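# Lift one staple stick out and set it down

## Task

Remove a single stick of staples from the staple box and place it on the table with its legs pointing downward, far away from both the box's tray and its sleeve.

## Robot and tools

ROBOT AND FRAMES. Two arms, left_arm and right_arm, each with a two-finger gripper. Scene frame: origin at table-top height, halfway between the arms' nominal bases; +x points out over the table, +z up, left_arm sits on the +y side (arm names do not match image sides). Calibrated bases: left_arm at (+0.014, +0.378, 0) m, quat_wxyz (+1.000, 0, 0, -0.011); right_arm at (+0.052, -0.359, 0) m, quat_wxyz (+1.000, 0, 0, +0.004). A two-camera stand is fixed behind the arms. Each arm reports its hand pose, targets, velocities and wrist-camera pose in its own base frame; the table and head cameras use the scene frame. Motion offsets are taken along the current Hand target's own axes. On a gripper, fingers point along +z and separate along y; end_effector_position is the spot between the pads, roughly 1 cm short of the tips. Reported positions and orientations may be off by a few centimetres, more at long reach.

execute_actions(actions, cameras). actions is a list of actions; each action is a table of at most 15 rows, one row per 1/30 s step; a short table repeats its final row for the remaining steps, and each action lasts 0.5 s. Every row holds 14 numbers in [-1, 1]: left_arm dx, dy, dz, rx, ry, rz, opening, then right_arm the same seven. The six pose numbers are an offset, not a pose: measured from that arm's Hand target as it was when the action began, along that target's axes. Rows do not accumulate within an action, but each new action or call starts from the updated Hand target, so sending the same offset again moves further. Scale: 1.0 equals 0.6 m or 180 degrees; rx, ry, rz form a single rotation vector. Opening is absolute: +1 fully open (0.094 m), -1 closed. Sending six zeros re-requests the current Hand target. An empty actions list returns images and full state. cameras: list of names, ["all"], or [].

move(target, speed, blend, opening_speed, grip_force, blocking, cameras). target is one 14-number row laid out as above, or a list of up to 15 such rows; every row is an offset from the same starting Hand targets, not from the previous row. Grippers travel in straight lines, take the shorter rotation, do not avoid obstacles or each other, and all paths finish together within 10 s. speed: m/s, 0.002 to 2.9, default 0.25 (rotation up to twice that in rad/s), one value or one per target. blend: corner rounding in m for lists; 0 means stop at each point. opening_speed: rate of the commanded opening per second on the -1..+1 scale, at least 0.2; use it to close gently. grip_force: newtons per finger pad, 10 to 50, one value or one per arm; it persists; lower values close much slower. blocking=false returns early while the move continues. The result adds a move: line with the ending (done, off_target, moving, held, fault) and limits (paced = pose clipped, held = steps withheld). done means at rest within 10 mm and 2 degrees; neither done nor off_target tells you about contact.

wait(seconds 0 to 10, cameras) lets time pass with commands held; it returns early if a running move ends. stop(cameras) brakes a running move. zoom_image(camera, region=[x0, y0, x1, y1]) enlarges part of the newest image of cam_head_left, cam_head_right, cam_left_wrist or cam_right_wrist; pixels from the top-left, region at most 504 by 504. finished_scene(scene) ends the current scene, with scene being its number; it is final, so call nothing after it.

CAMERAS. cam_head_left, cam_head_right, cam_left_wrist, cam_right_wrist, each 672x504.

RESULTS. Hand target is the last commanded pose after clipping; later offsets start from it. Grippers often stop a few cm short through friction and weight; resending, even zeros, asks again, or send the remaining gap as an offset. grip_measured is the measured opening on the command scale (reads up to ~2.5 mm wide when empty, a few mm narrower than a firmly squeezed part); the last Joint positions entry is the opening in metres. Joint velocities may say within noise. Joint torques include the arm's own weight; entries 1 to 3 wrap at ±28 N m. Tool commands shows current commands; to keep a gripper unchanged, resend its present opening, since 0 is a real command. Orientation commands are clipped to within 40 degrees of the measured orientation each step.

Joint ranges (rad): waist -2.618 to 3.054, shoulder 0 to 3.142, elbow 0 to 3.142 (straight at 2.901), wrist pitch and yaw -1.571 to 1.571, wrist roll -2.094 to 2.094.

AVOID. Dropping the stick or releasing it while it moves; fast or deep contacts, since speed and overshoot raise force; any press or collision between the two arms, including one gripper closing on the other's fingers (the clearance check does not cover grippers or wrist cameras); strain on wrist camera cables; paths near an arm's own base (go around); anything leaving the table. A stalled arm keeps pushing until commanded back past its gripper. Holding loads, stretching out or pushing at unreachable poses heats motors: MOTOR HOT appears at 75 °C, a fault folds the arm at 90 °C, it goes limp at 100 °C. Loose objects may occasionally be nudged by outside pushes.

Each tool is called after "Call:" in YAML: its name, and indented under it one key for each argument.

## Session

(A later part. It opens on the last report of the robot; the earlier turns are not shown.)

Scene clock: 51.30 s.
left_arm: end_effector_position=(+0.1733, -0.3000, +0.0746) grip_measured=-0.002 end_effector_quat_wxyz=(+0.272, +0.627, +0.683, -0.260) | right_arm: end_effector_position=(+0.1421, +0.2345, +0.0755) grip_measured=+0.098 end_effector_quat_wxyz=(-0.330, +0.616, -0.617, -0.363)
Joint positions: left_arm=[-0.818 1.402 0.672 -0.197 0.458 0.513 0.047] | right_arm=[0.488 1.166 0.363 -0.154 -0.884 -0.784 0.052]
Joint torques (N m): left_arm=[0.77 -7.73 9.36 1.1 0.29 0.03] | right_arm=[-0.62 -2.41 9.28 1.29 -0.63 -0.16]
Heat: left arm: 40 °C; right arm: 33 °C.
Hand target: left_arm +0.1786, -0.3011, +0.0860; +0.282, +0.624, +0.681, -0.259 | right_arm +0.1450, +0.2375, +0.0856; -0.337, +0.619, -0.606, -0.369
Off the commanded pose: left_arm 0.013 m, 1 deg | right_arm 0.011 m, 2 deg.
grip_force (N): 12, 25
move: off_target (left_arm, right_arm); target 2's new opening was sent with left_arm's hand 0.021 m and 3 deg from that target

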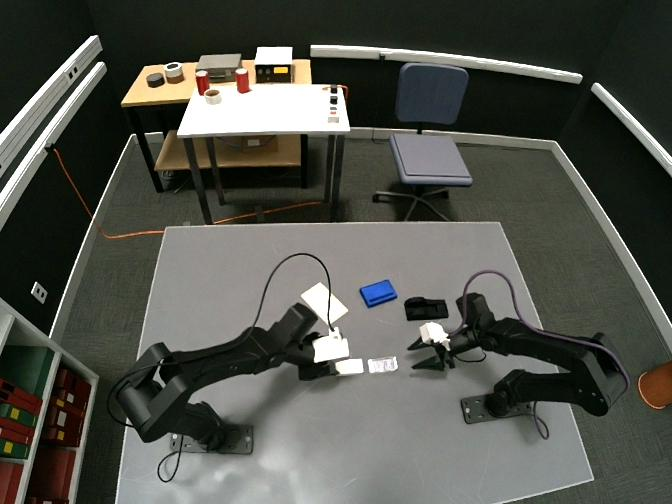

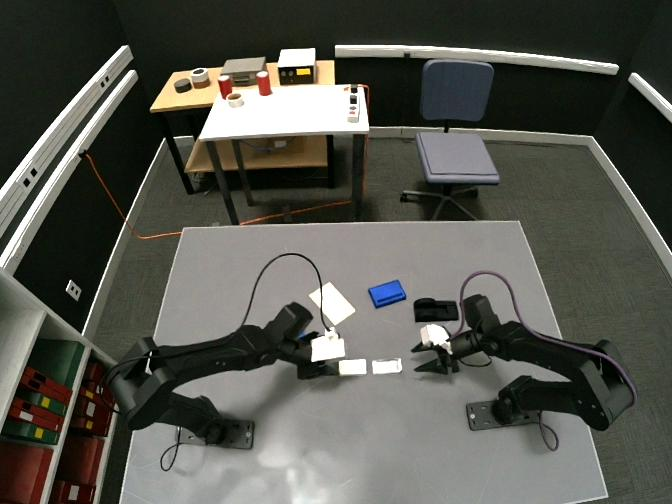

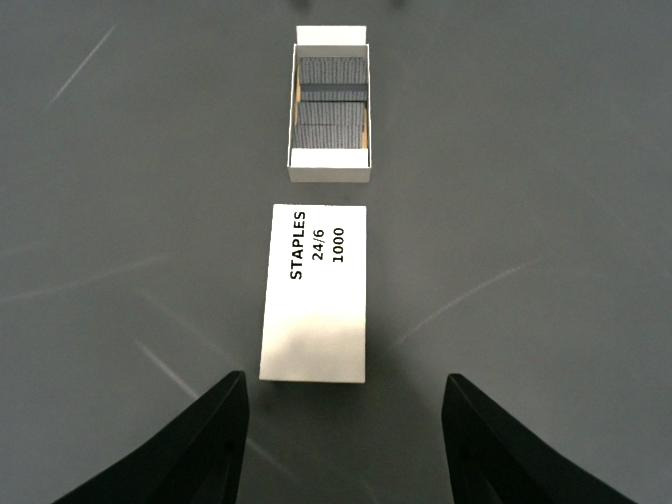

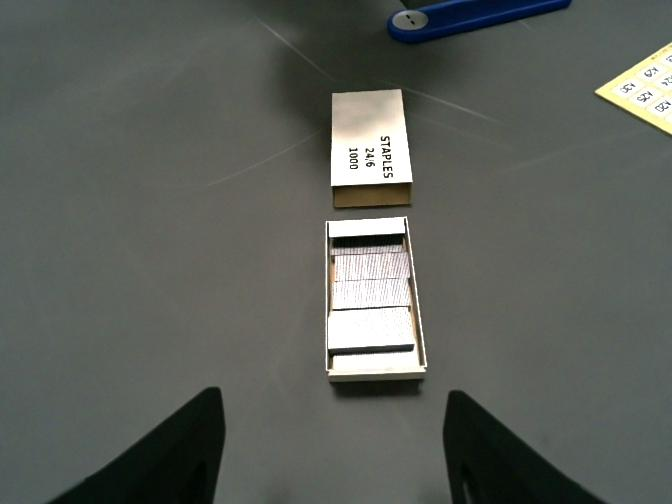

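Call:
move:
  target: [0,0,-0.167,0,0,0,0.0,-0.0008,-0.0164,0.08,0.2661,0.2517,0.4458,-0.62]
  speed: 0.35
  grip_force: [12,20]
  cameras: ["all"]

Scene clock: 57.20 s.
left_arm: end_effector_position=(+0.1733, -0.2288, +0.1416) grip_measured=-0.002 end_effector_quat_wxyz=(+0.269, +0.621, +0.692, -0.251) | right_arm: end_effector_position=(+0.1509, +0.2770, +0.0638) grip_measured=-0.618 end_effector_quat_wxyz=(+0.005, -0.024, +1.000, +0.008)
Joint positions: left_arm=[-0.582 1.132 0.797 -0.71 0.567 0.725 0.047] | right_arm=[1.069 1.749 1.251 -1.054 0 1.021 0.018]
Joint torques (N m): left_arm=[0.53 -5.26 10.24 0.78 0.55 0.13] | right_arm=[-0.14 -5.45 9.09 0.24 0 0.1]
Heat: left arm: 41 °C; right arm: 34 °C.
Hand target: left_arm +0.1724, -0.2305, +0.1569; +0.282, +0.624, +0.681, -0.259 | right_arm +0.1526, +0.2796, +0.0618; +0.000, -0.017, +1.000, +0.000
Off the commanded pose: left_arm 0.015 m, 2 deg | right_arm 0.004 m, 1 deg.
grip_force (N): 12, 20
move: off_target (left_arm)

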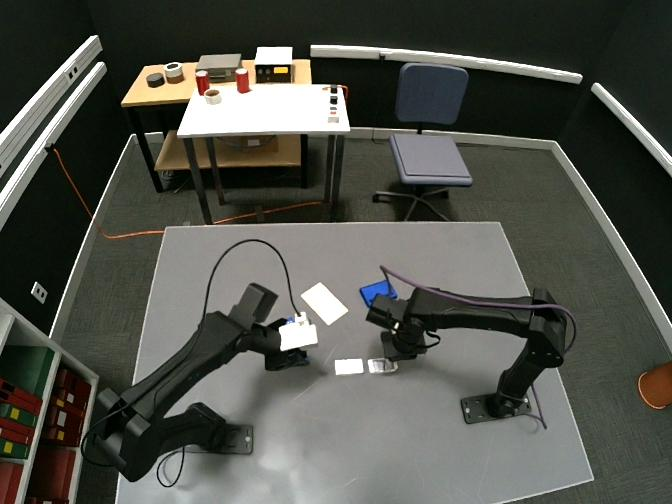

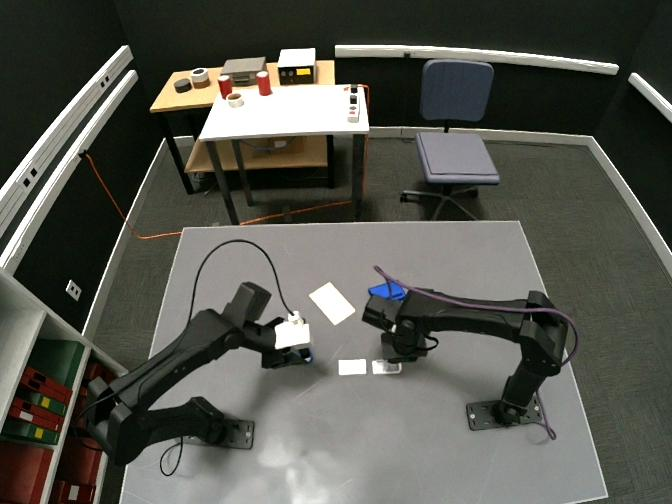

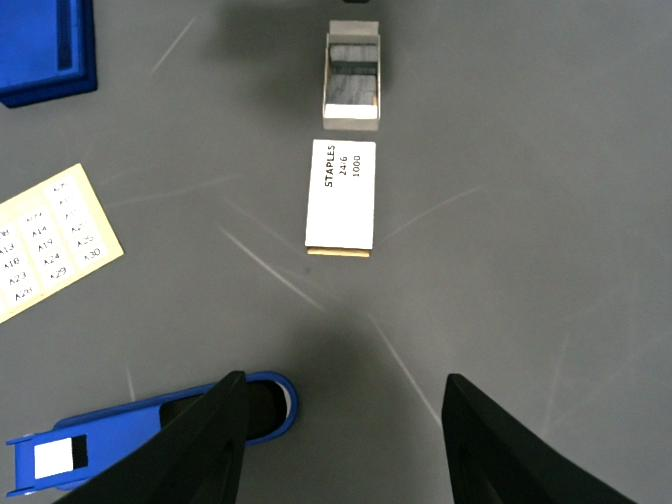

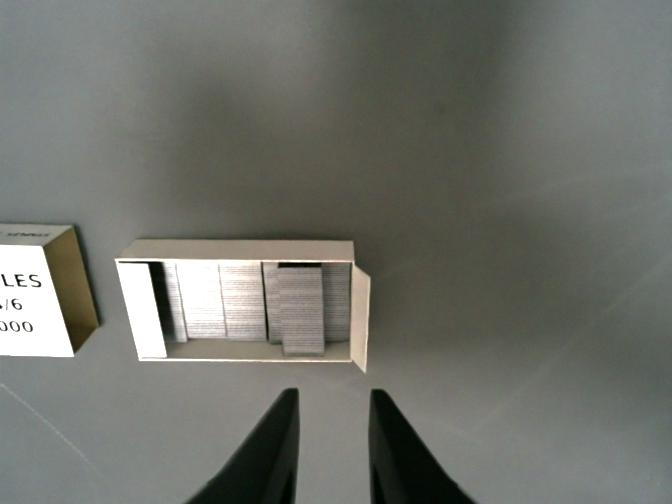

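Call:
zoom_image:
  camera: "cam_right_wrist"
  region: [110, 230, 380, 430]

Scaled by 1.867 from the camera's 672x504 image, which has a finer 960x720 frame.

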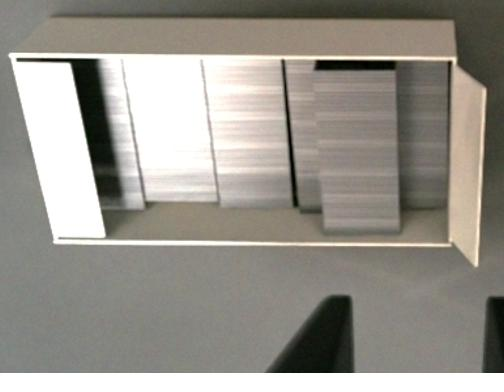

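Call:
move:
  target: [0,0,0,0,0,0,0.0,0.0037,0.0183,0.05,0,0,0,-0.62]
  speed: 0.08
  cameras: ["cam_right_wrist"]

Scene clock: 59.50 s.
left_arm: end_effector_position=(+0.1733, -0.2288, +0.1416) grip_measured=-0.002 end_effector_quat_wxyz=(+0.268, +0.621, +0.692, -0.251) | right_arm: end_effector_position=(+0.1531, +0.2936, +0.0441) grip_measured=-0.618 end_effector_quat_wxyz=(+0.008, -0.021, +1.000, +0.015)
Joint positions: left_arm=[-0.582 1.132 0.797 -0.71 0.567 0.725 0.047] | right_arm=[1.087 1.815 1.251 -0.974 -0.001 1.045 0.018]
Joint torques (N m): left_arm=[0.7 -5.39 9.99 0.84 0.54 0.13] | right_arm=[0.38 -6.06 5.09 0.53 0 0.12]
Heat: left arm: 41 °C; right arm: 34 °C.
Hand target: left_arm +0.1724, -0.2304, +0.1569; +0.282, +0.624, +0.681, -0.259 | right_arm +0.1499, +0.2905, +0.0317; +0.000, -0.017, +1.000, +0.000
Off the commanded pose: left_arm 0.015 m, 2 deg | right_arm 0.013 m, 2 deg.
grip_force (N): 12, 20
move: off_target (left_arm, right_arm)
Images, in order (width x height): cam_right_wrist 672x504.

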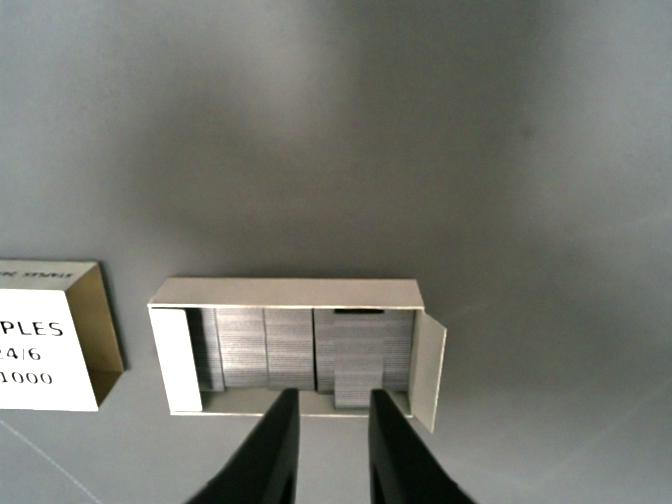

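Call:
move:
  target: [0,0,0,0,0,0,0.0,0.003,-0.0125,0.0167,0,0,0,-0.62]
  speed: 0.06
  cameras: ["cam_right_wrist"]

Scene clock: 60.83 s.
left_arm: end_effector_position=(+0.1733, -0.2288, +0.1416) grip_measured=-0.002 end_effector_quat_wxyz=(+0.268, +0.621, +0.692, -0.251) | right_arm: end_effector_position=(+0.1501, +0.2879, +0.0313) grip_measured=-0.618 end_effector_quat_wxyz=(+0.006, -0.021, +1.000, +0.012)
Joint positions: left_arm=[-0.582 1.132 0.797 -0.71 0.567 0.725 0.047] | right_arm=[1.087 1.815 1.198 -0.927 -0.001 1.045 0.018]
Joint torques (N m): left_arm=[0.59 -5.29 10.35 0.85 0.58 0.13] | right_arm=[-0.24 -6.72 4.63 0.53 0 0.05]
Heat: left arm: 42 °C; right arm: 34 °C.
Hand target: left_arm +0.1724, -0.2304, +0.1569; +0.282, +0.624, +0.681, -0.259 | right_arm +0.1484, +0.2830, +0.0217; +0.000, -0.017, +1.000, +0.000
Off the commanded pose: left_arm 0.015 m, 2 deg | right_arm 0.011 m, 1 deg.
grip_force (N): 12, 20
move: off_target (left_arm, right_arm)
Images, in order (width x height): cam_right_wrist 672x504.

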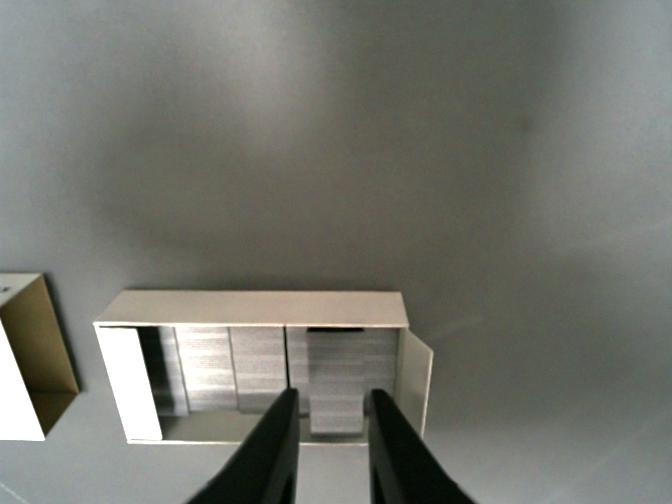

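Call:
zoom_image:
  camera: "cam_right_wrist"
  region: [230, 310, 440, 450]

Scaled by 2.400 from the camera's 672x504 image, which has a finer 960x720 frame.

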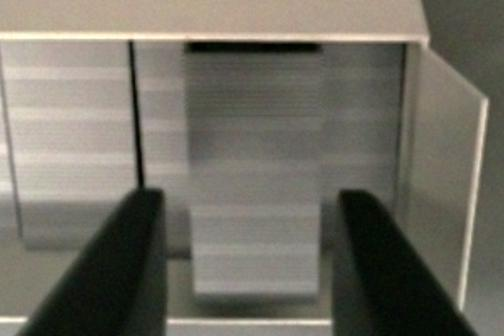

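Call:
move:
  target: [0,0,0,0,0,0,0.0,0,-0.0008,0.016,0,0,0,-0.62]
  speed: 0.05
  cameras: ["cam_right_wrist"]

Call:
zoom_image:
  camera: "cam_right_wrist"
  region: [230, 310, 440, 450]

Scene clock: 62.53 s.
left_arm: end_effector_position=(+0.1733, -0.2288, +0.1416) grip_measured=-0.002 end_effector_quat_wxyz=(+0.268, +0.621, +0.692, -0.251) | right_arm: end_effector_position=(+0.1506, +0.2888, +0.0259) grip_measured=-0.618 end_effector_quat_wxyz=(+0.009, -0.021, +1.000, +0.017)
Joint positions: left_arm=[-0.582 1.132 0.797 -0.71 0.567 0.725 0.047] | right_arm=[1.087 1.815 1.174 -0.89 -0.001 1.045 0.018]
Joint torques (N m): left_arm=[0.65 -5.35 10.19 0.87 0.52 0.1] | right_arm=[-0.28 -5.82 4.55 0.53 0 0.04]
Heat: left arm: 42 °C; right arm: 34 °C.
Hand target: left_arm +0.1724, -0.2304, +0.1569; +0.282, +0.624, +0.681, -0.259 | right_arm +0.1484, +0.2825, +0.0121; +0.000, -0.017, +1.000, +0.000
Off the commanded pose: left_arm 0.015 m, 2 deg | right_arm 0.015 m, 2 deg.
grip_force (N): 12, 20
move: off_target (left_arm, right_arm)
Images, in order (width x height): cam_right_wrist 672x504.

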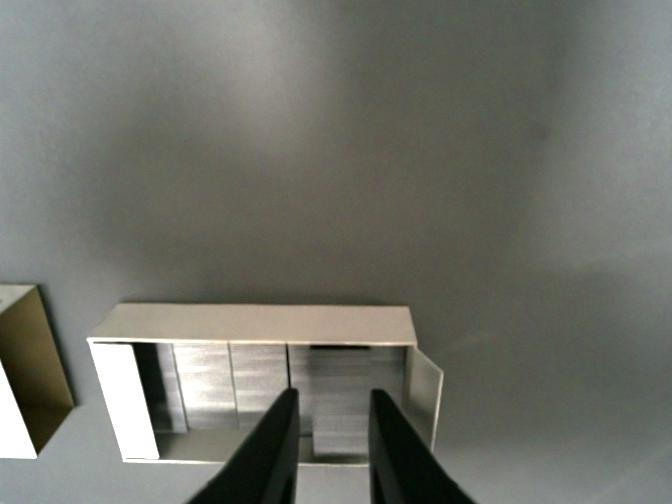

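Scaled by 2.400 from the camera's 672x504 image, which has a finer 960x720 frame.

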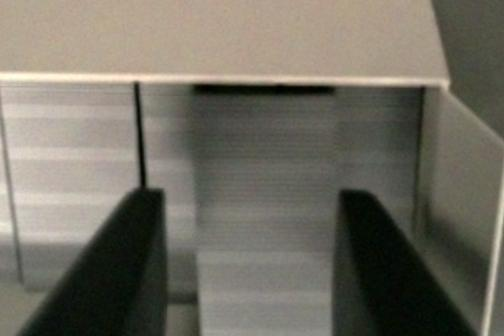

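Call:
move:
  target: [0,0,0,0,0,0,0.0,0,-0.006,0,0,0,0,-0.62]
  speed: 0.05
  cameras: ["cam_right_wrist"]

Call:
zoom_image:
  camera: "cam_right_wrist"
  region: [230, 310, 440, 450]

Scene clock: 63.60 s.
left_arm: end_effector_position=(+0.1733, -0.2288, +0.1416) grip_measured=-0.002 end_effector_quat_wxyz=(+0.268, +0.621, +0.692, -0.251) | right_arm: end_effector_position=(+0.1494, +0.2850, +0.0227) grip_measured=-0.618 end_effector_quat_wxyz=(+0.007, -0.020, +1.000, +0.013)
Joint positions: left_arm=[-0.582 1.132 0.797 -0.71 0.567 0.725 0.047] | right_arm=[1.084 1.815 1.16 -0.887 -0.001 1.045 0.018]
Joint torques (N m): left_arm=[0.44 -5.63 10.17 0.89 0.59 0.11] | right_arm=[-0.62 -6.45 4.51 0.51 0 -0.03]
Heat: left arm: 42 °C; right arm: 34 °C.
Hand target: left_arm +0.1724, -0.2304, +0.1569; +0.282, +0.624, +0.681, -0.259 | right_arm +0.1485, +0.2788, +0.0121; +0.000, -0.017, +1.000, +0.000
Off the commanded pose: left_arm 0.015 m, 2 deg | right_arm 0.012 m, 2 deg.
grip_force (N): 12, 20
move: off_target (left_arm, right_arm)
Images, in order (width x height): cam_right_wrist 672x504.

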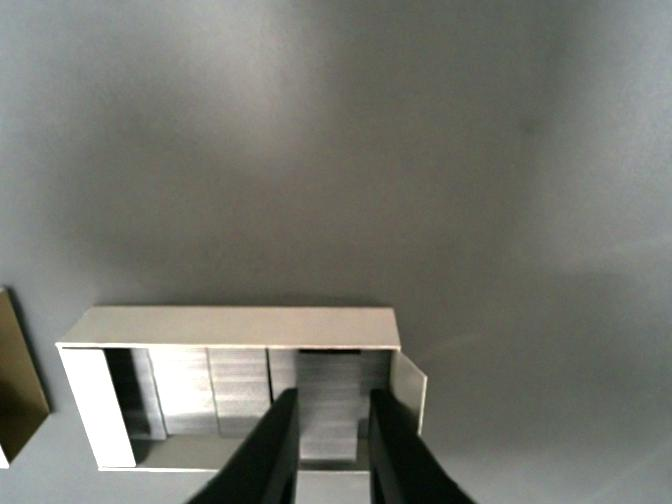

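Scaled by 2.400 from the camera's 672x504 image, which has a finer 960x720 frame.

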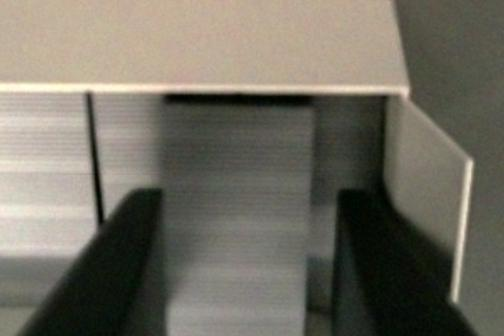

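Call:
move:
  target: [0,0,0,0,0,0,0.0,0,0.004,-0.002,0,0,0,-0.6]
  speed: 0.05
  cameras: ["cam_right_wrist"]

Call:
zoom_image:
  camera: "cam_right_wrist"
  region: [230, 310, 440, 450]

Scene clock: 64.50 s.
left_arm: end_effector_position=(+0.1733, -0.2288, +0.1416) grip_measured=-0.002 end_effector_quat_wxyz=(+0.268, +0.621, +0.692, -0.251) | right_arm: end_effector_position=(+0.1496, +0.2850, +0.0227) grip_measured=-0.602 end_effector_quat_wxyz=(+0.007, -0.020, +1.000, +0.013)
Joint positions: left_arm=[-0.582 1.132 0.797 -0.71 0.567 0.725 0.047] | right_arm=[1.084 1.815 1.16 -0.887 -0.001 1.045 0.019]
Joint torques (N m): left_arm=[0.59 -5.52 10.24 0.86 0.58 0.12] | right_arm=[-0.24 -6.08 5.55 0.45 0 0.01]
Heat: left arm: 42 °C; right arm: 34 °C.
Hand target: left_arm +0.1724, -0.2304, +0.1569; +0.282, +0.624, +0.681, -0.259 | right_arm +0.1485, +0.2812, +0.0133; +0.000, -0.017, +1.000, +0.000
Off the commanded pose: left_arm 0.015 m, 2 deg | right_arm 0.010 m, 2 deg.
grip_force (N): 12, 20
move: off_target (left_arm)
Images, in order (width x height): cam_right_wrist 672x504.

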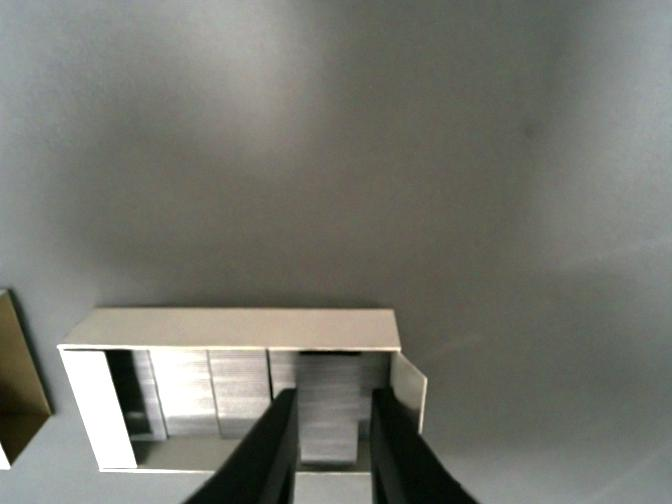

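Scaled by 2.400 from the camera's 672x504 image, which has a finer 960x720 frame.

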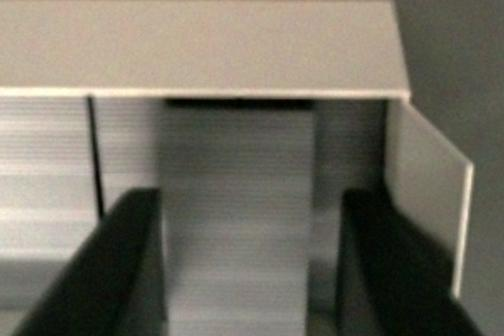

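Call:
move:
  target: [0,0,0,0,0,0,0.0,0,0.005,0,0,0,0,-0.57]
  speed: 0.05
  cameras: ["cam_right_wrist"]

Call:
zoom_image:
  camera: "cam_right_wrist"
  region: [230, 310, 440, 450]

Scene clock: 65.47 s.
left_arm: end_effector_position=(+0.1733, -0.2288, +0.1416) grip_measured=-0.002 end_effector_quat_wxyz=(+0.268, +0.621, +0.692, -0.251) | right_arm: end_effector_position=(+0.1496, +0.2850, +0.0227) grip_measured=-0.572 end_effector_quat_wxyz=(+0.007, -0.020, +1.000, +0.013)
Joint positions: left_arm=[-0.582 1.132 0.797 -0.71 0.567 0.725 0.047] | right_arm=[1.084 1.815 1.16 -0.887 -0.001 1.045 0.02]
Joint torques (N m): left_arm=[0.46 -5.42 9.96 0.81 0.56 0.16] | right_arm=[0.17 -5.44 6.58 0.43 0 0.07]
Heat: left arm: 42 °C; right arm: 34 °C.
Hand target: left_arm +0.1724, -0.2304, +0.1569; +0.282, +0.624, +0.681, -0.259 | right_arm +0.1484, +0.2842, +0.0133; +0.000, -0.017, +1.000, +0.000
Off the commanded pose: left_arm 0.015 m, 2 deg | right_arm 0.010 m, 2 deg.
grip_force (N): 12, 20
move: off_target (left_arm)
Images, in order (width x height): cam_right_wrist 672x504.

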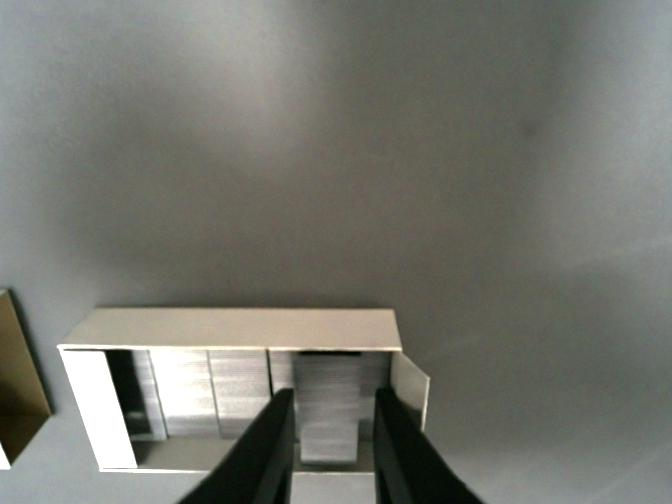

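Scaled by 2.400 from the camera's 672x504 image, which has a finer 960x720 frame.

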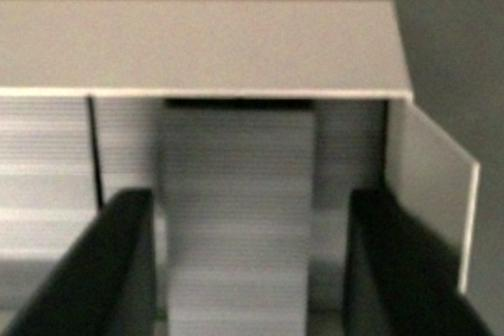

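Call:
move:
  target: [0,0,0,0,0,0,0.0,0,0.001,0.0083,0,0,0,-0.57]
  speed: 0.05
  cameras: ["cam_right_wrist"]

Call:
zoom_image:
  camera: "cam_right_wrist"
  region: [230, 310, 440, 480]

Scene clock: 66.40 s.
left_arm: end_effector_position=(+0.1733, -0.2288, +0.1416) grip_measured=-0.002 end_effector_quat_wxyz=(+0.268, +0.621, +0.692, -0.251) | right_arm: end_effector_position=(+0.1498, +0.2855, +0.0184) grip_measured=-0.572 end_effector_quat_wxyz=(+0.005, -0.020, +1.000, +0.010)
Joint positions: left_arm=[-0.582 1.132 0.797 -0.71 0.567 0.725 0.047] | right_arm=[1.084 1.829 1.16 -0.879 -0.001 1.045 0.02]
Joint torques (N m): left_arm=[0.68 -5.45 10.36 0.86 0.57 0.19] | right_arm=[0.28 -5.82 5.76 0.54 0 0.08]
Heat: left arm: 43 °C; right arm: 34 °C.
Hand target: left_arm +0.1724, -0.2304, +0.1569; +0.282, +0.624, +0.681, -0.259 | right_arm +0.1484, +0.2848, +0.0083; +0.000, -0.017, +1.000, +0.000
Off the commanded pose: left_arm 0.015 m, 2 deg | right_arm 0.010 m, 1 deg.
grip_force (N): 12, 20
move: off_target (left_arm)
Images, in order (width x height): cam_right_wrist 672x504.

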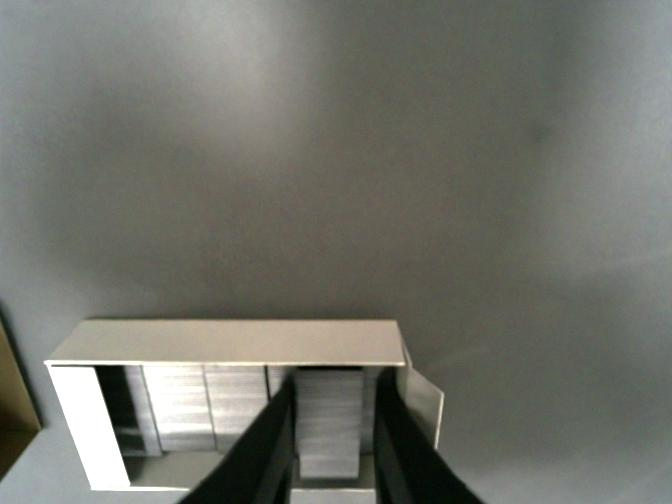

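Scaled by 2.400 from the camera's 672x504 image, which has a finer 960x720 frame.

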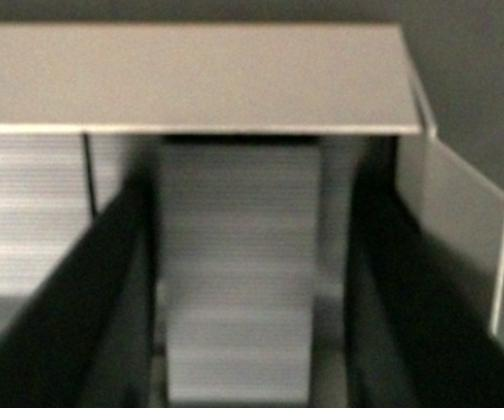

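Call:
move:
  target: [0,0,0,0,0,0,0.0,0,0,0,0,0,0,-0.85]
  opening_speed: 0.5
  cameras: ["cam_right_wrist"]

Scene clock: 67.40 s.
left_arm: end_effector_position=(+0.1733, -0.2288, +0.1416) grip_measured=-0.002 end_effector_quat_wxyz=(+0.268, +0.621, +0.692, -0.251) | right_arm: end_effector_position=(+0.1500, +0.2859, +0.0185) grip_measured=-0.687 end_effector_quat_wxyz=(+0.006, -0.020, +1.000, +0.011)
Joint positions: left_arm=[-0.582 1.132 0.797 -0.71 0.567 0.725 0.047] | right_arm=[1.084 1.829 1.16 -0.877 -0.001 1.045 0.015]
Joint torques (N m): left_arm=[0.57 -5.56 10.06 0.81 0.5 0.11] | right_arm=[0.27 -5.82 5.76 0.52 0.01 0.08]
Heat: left arm: 43 °C; right arm: 34 °C.
Hand target: left_arm +0.1724, -0.2304, +0.1569; +0.282, +0.624, +0.681, -0.259 | right_arm +0.1484, +0.2848, +0.0083; +0.000, -0.017, +1.000, +0.000
Off the commanded pose: left_arm 0.015 m, 2 deg | right_arm 0.010 m, 1 deg.
grip_force (N): 12, 20
move: off_target (left_arm)
Images, in order (width x height): cam_right_wrist 672x504.

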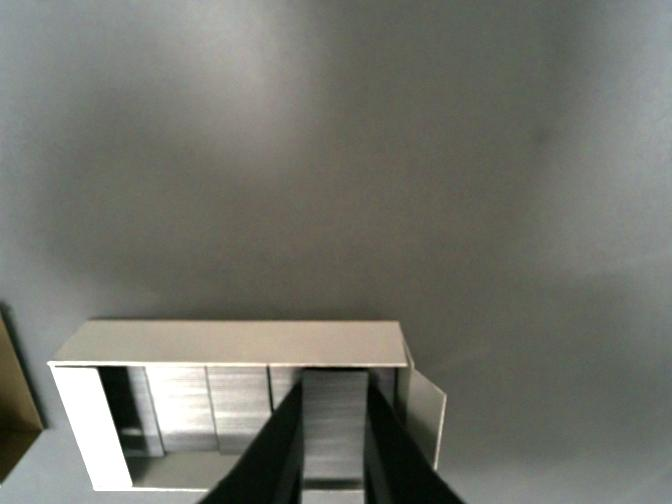

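Call:
move:
  target:
    - [0,0,0,0,0,0,0,0,0,-0.1,0,0,0,-0.85]
    - [0,0,0,0,0,0,0,0.245,0.0723,-0.1,0,0,-0.1539,-0.85]
    - [0,0,0,0,0,0,0,0.245,0.0723,-0.025,0,0,-0.1539,-0.85]
  speed: [0.1,0.2,0.1]
  blend: [0.015,0.02,0]
  cameras: ["all"]

Scene clock: 71.13 s.
left_arm: end_effector_position=(+0.1733, -0.2288, +0.1416) grip_measured=-0.002 end_effector_quat_wxyz=(+0.268, +0.621, +0.692, -0.251) | right_arm: end_effector_position=(-0.0004, +0.3278, +0.0350) grip_measured=-0.687 end_effector_quat_wxyz=(+0.002, -0.258, +0.966, +0.016)
Joint positions: left_arm=[-0.582 1.132 0.797 -0.71 0.567 0.725 0.047] | right_arm=[1.567 1.816 1.214 -0.937 -0.004 1.045 0.015]
Joint torques (N m): left_arm=[0.7 -5.46 10.22 0.85 0.58 0.12] | right_arm=[0.12 -6.2 4.97 0.53 0.04 0.05]
Heat: left arm: 43 °C; right arm: 34 °C.
Hand target: left_arm +0.1724, -0.2304, +0.1569; +0.282, +0.624, +0.681, -0.259 | right_arm -0.0001, +0.3232, +0.0234; +0.000, -0.256, +0.967, +0.001
Off the commanded pose: left_arm 0.015 m, 2 deg | right_arm 0.013 m, 2 deg.
grip_force (N): 12, 20
move: off_target (left_arm, right_arm)

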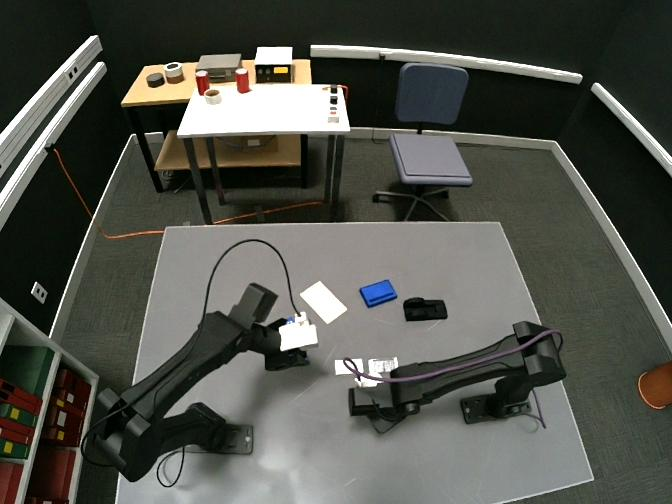

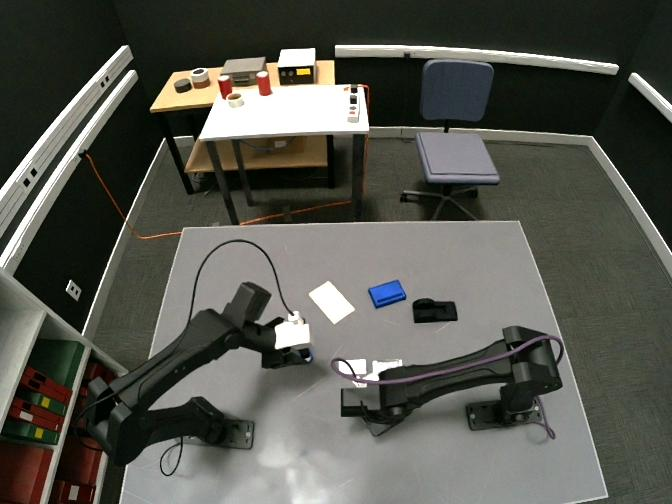

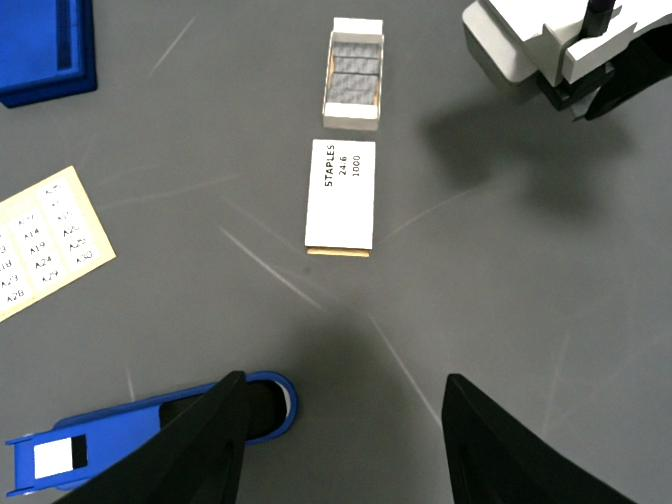

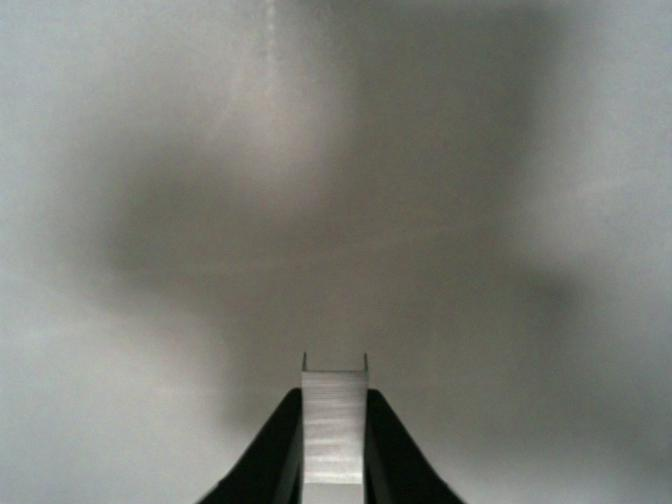

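Call:
move:
  target: [0,0,0,0,0,0,0,0,0,0.025,0,0,0,-0.85]
  speed: 0.06
  cameras: ["cam_right_wrist"]

Scene clock: 72.40 s.
left_arm: end_effector_position=(+0.1733, -0.2288, +0.1416) grip_measured=-0.002 end_effector_quat_wxyz=(+0.268, +0.621, +0.692, -0.251) | right_arm: end_effector_position=(-0.0004, +0.3293, +0.0214) grip_measured=-0.687 end_effector_quat_wxyz=(+0.003, -0.258, +0.966, +0.018)
Joint positions: left_arm=[-0.582 1.132 0.797 -0.71 0.567 0.725 0.047] | right_arm=[1.567 1.837 1.183 -0.88 -0.004 1.045 0.015]
Joint torques (N m): left_arm=[0.55 -5.34 10.06 0.84 0.57 0.13] | right_arm=[0.12 -6.08 4.64 0.55 0.04 0.05]
Heat: left arm: 43 °C; right arm: 34 °C.
Hand target: left_arm +0.1724, -0.2304, +0.1569; +0.282, +0.624, +0.681, -0.259 | right_arm -0.0001, +0.3231, +0.0083; +0.000, -0.256, +0.967, +0.000
Off the commanded pose: left_arm 0.015 m, 2 deg | right_arm 0.014 m, 2 deg.
grip_force (N): 12, 20
move: off_target (left_arm, right_arm)
Images, in order (width x height): cam_right_wrist 672x504.

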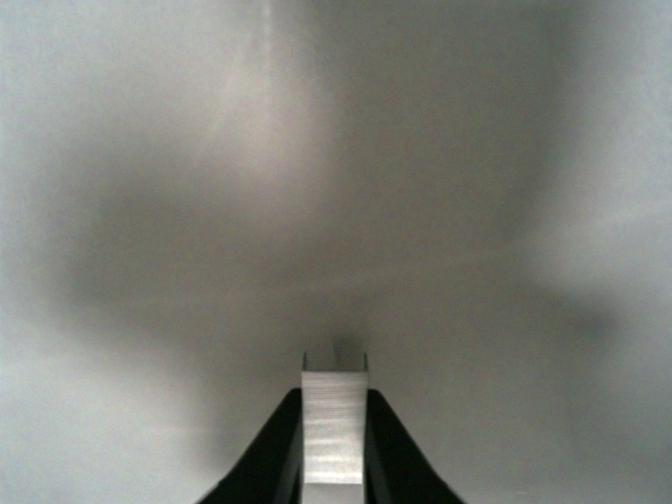

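Call:
move:
  target: [0,0,0,0,0,0,0,0,0,0.0117,0,0,0,-0.85]
  speed: 0.04
  cameras: ["cam_right_wrist"]

Call:
zoom_image:
  camera: "cam_right_wrist"
  region: [260, 300, 410, 400]

Scene clock: 73.57 s.
left_arm: end_effector_position=(+0.1733, -0.2288, +0.1416) grip_measured=-0.002 end_effector_quat_wxyz=(+0.268, +0.621, +0.692, -0.251) | right_arm: end_effector_position=(-0.0004, +0.3300, +0.0149) grip_measured=-0.687 end_effector_quat_wxyz=(+0.003, -0.258, +0.966, +0.019)
Joint positions: left_arm=[-0.582 1.132 0.797 -0.71 0.567 0.725 0.047] | right_arm=[1.567 1.848 1.169 -0.853 -0.004 1.045 0.015]
Joint torques (N m): left_arm=[0.65 -5.33 10.35 0.84 0.53 0.1] | right_arm=[0.1 -6.04 4.53 0.53 0.04 0.04]
Heat: left arm: 43 °C; right arm: 34 °C.
Hand target: left_arm +0.1724, -0.2304, +0.1569; +0.282, +0.624, +0.681, -0.259 | right_arm -0.0001, +0.3232, +0.0013; +0.000, -0.256, +0.967, +0.000
Off the commanded pose: left_arm 0.015 m, 2 deg | right_arm 0.015 m, 2 deg.
grip_force (N): 12, 20
move: off_target (left_arm, right_arm)
Images, in order (width x height): cam_right_wrist 672x504.

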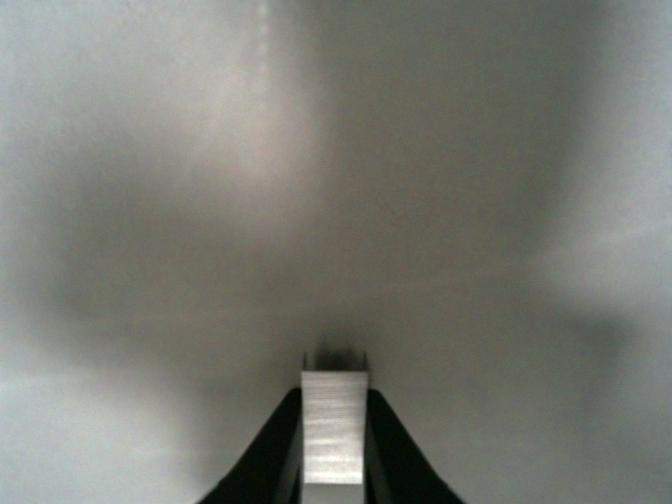

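Scaled by 3.360 from the camera's 672x504 image, which has a finer 960x720 frame.

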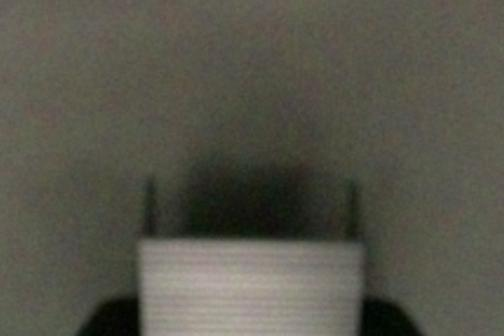

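Call:
move:
  target: [0,0,0,0,0,0,0,0,0,0.0055,0,0,0,-0.85]
  speed: 0.04
  cameras: ["cam_right_wrist"]

Call:
zoom_image:
  camera: "cam_right_wrist"
  region: [260, 300, 410, 400]

Scene clock: 74.53 s.
left_arm: end_effector_position=(+0.1733, -0.2288, +0.1416) grip_measured=-0.002 end_effector_quat_wxyz=(+0.268, +0.621, +0.692, -0.251) | right_arm: end_effector_position=(-0.0004, +0.3307, +0.0134) grip_measured=-0.687 end_effector_quat_wxyz=(+0.004, -0.258, +0.966, +0.022)
Joint positions: left_arm=[-0.582 1.132 0.797 -0.71 0.567 0.725 0.047] | right_arm=[1.567 1.848 1.163 -0.841 -0.004 1.045 0.015]
Joint torques (N m): left_arm=[0.64 -5.3 10.19 0.8 0.58 0.14] | right_arm=[0.1 -5.65 4.45 0.55 0.04 0.04]
Heat: left arm: 43 °C; right arm: 34 °C.
Hand target: left_arm +0.1724, -0.2304, +0.1569; +0.282, +0.624, +0.681, -0.259 | right_arm -0.0001, +0.3231, -0.0021; +0.000, -0.256, +0.967, +0.000
Off the commanded pose: left_arm 0.015 m, 2 deg | right_arm 0.017 m, 2 deg.
grip_force (N): 12, 20
move: off_target (left_arm, right_arm)
Images, in order (width x height): cam_right_wrist 672x504.

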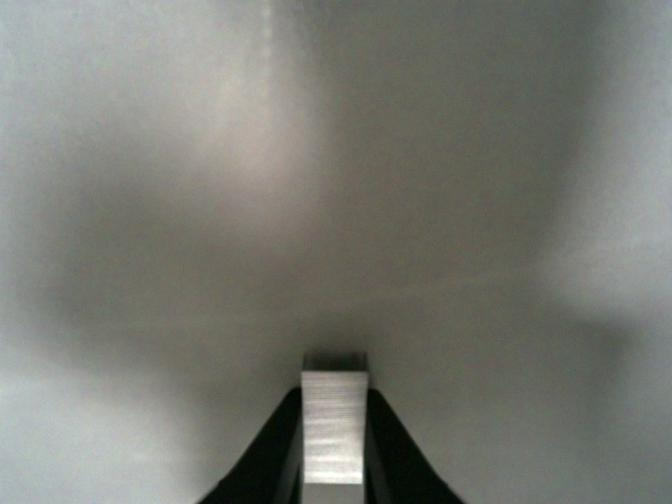

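Scaled by 3.360 from the camera's 672x504 image, which has a finer 960x720 frame.

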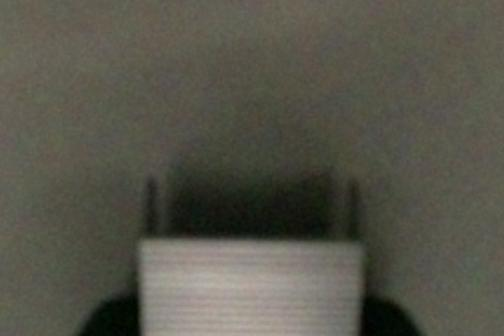

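Call:
move:
  target: [0,0,0,0,0,0,0,0,0,0.005,0,0,0,-0.85]
  speed: 0.04
  cameras: ["cam_right_wrist"]

Call:
zoom_image:
  camera: "cam_right_wrist"
  region: [260, 300, 410, 400]

Scene clock: 75.60 s.
left_arm: end_effector_position=(+0.1733, -0.2288, +0.1416) grip_measured=-0.002 end_effector_quat_wxyz=(+0.268, +0.621, +0.692, -0.251) | right_arm: end_effector_position=(-0.0004, +0.3315, +0.0122) grip_measured=-0.687 end_effector_quat_wxyz=(+0.004, -0.258, +0.966, +0.022)
Joint positions: left_arm=[-0.582 1.132 0.797 -0.71 0.567 0.725 0.047] | right_arm=[1.567 1.853 1.163 -0.836 -0.004 1.045 0.015]
Joint torques (N m): left_arm=[0.46 -5.49 10.21 0.87 0.51 0.15] | right_arm=[0.12 -5.65 3.92 0.64 0.03 0.05]
Heat: left arm: 43 °C; right arm: 34 °C.
Hand target: left_arm +0.1724, -0.2304, +0.1569; +0.282, +0.624, +0.681, -0.259 | right_arm -0.0001, +0.3231, -0.0050; +0.000, -0.256, +0.967, +0.000
Off the commanded pose: left_arm 0.015 m, 2 deg | right_arm 0.019 m, 3 deg.
grip_force (N): 12, 20
move: off_target (left_arm, right_arm)
Images, in order (width x height): cam_right_wrist 672x504.

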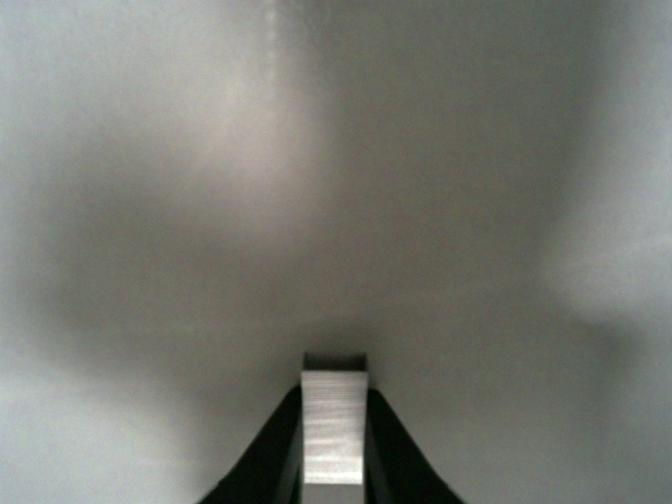

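Scaled by 3.360 from the camera's 672x504 image, which has a finer 960x720 frame.

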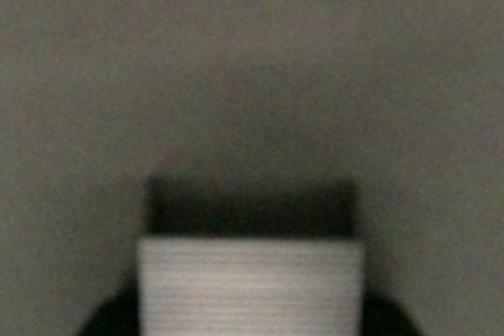

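Call:
move:
  target:
    - [0,0,0,0,0,0,0,0,0,0,0,0,0,-0.5]
    - [0,0,0,0,0,0,0,0,0,-0.16,0,0,0,-0.5]
  speed: [0.05,0.08]
  opening_speed: 0.25
  cameras: ["all"]

Scene clock: 80.23 s.
left_arm: end_effector_position=(+0.1733, -0.2288, +0.1416) grip_measured=-0.002 end_effector_quat_wxyz=(+0.268, +0.621, +0.692, -0.251) | right_arm: end_effector_position=(-0.0017, +0.3183, +0.0750) grip_measured=-0.502 end_effector_quat_wxyz=(-0.011, -0.258, +0.966, -0.018)
Joint positions: left_arm=[-0.582 1.132 0.797 -0.71 0.567 0.725 0.047] | right_arm=[1.567 1.805 1.365 -1.171 -0.011 1.045 0.023]
Joint torques (N m): left_arm=[0.25 -5.48 10.21 0.87 0.55 0.11] | right_arm=[0.12 -10.51 8.77 0.07 0.1 0.05]
Motor temperatures (°C): left_arm=[25 31 44 32 25 25 28] | right_arm=[26 32 34 28 27 25 25]
Heat: left arm: 44 °C; right arm: 34 °C.
Hand target: left_arm +0.1724, -0.2304, +0.1569; +0.282, +0.624, +0.681, -0.259 | right_arm -0.0002, +0.3231, +0.0910; +0.000, -0.256, +0.967, +0.000
Off the commanded pose: left_arm 0.015 m, 2 deg | right_arm 0.017 m, 2 deg.
grip_force (N): 12, 20
move: off_target (left_arm, right_arm)

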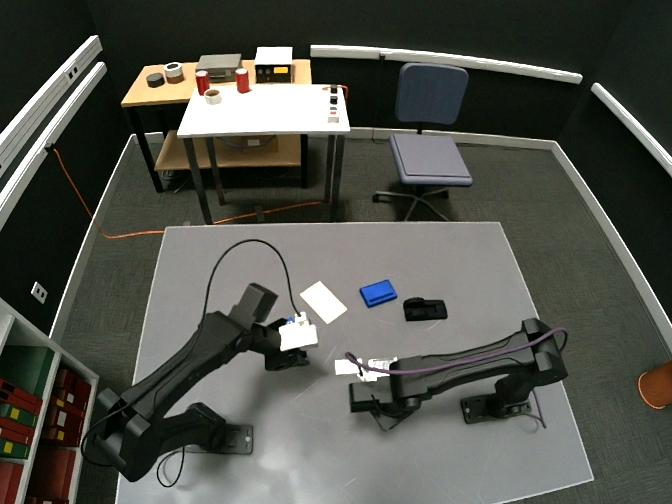

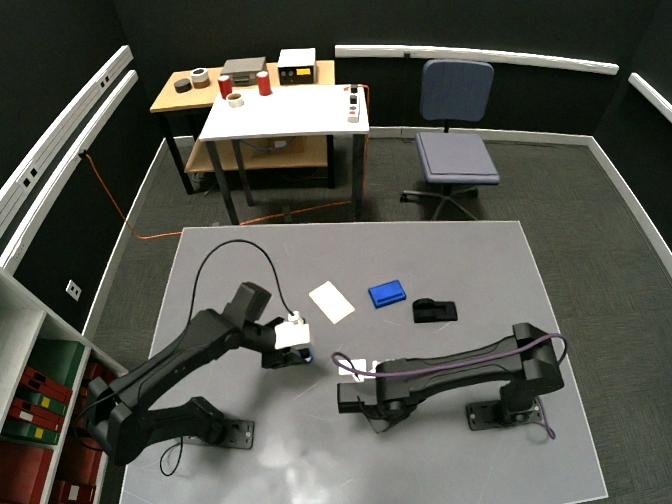

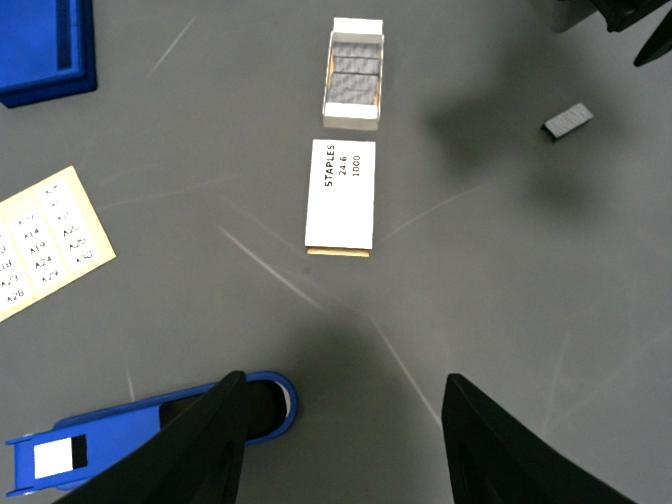

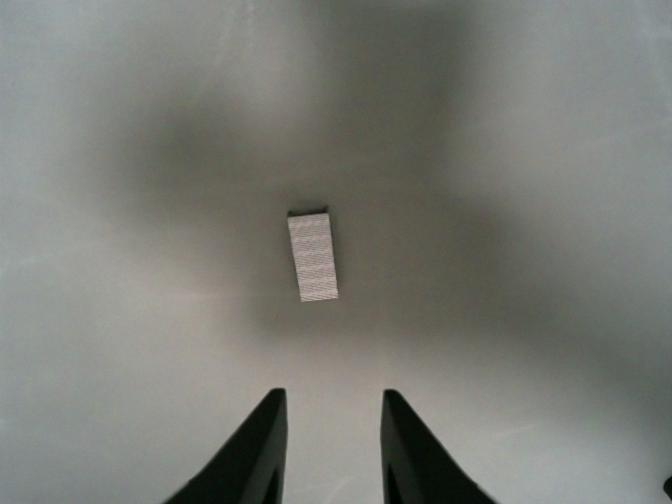

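Stick is standing legs down, clear of tray and sleeve.

Call:
finished_scene:
  scene: 2

The scene is finished: the task was done.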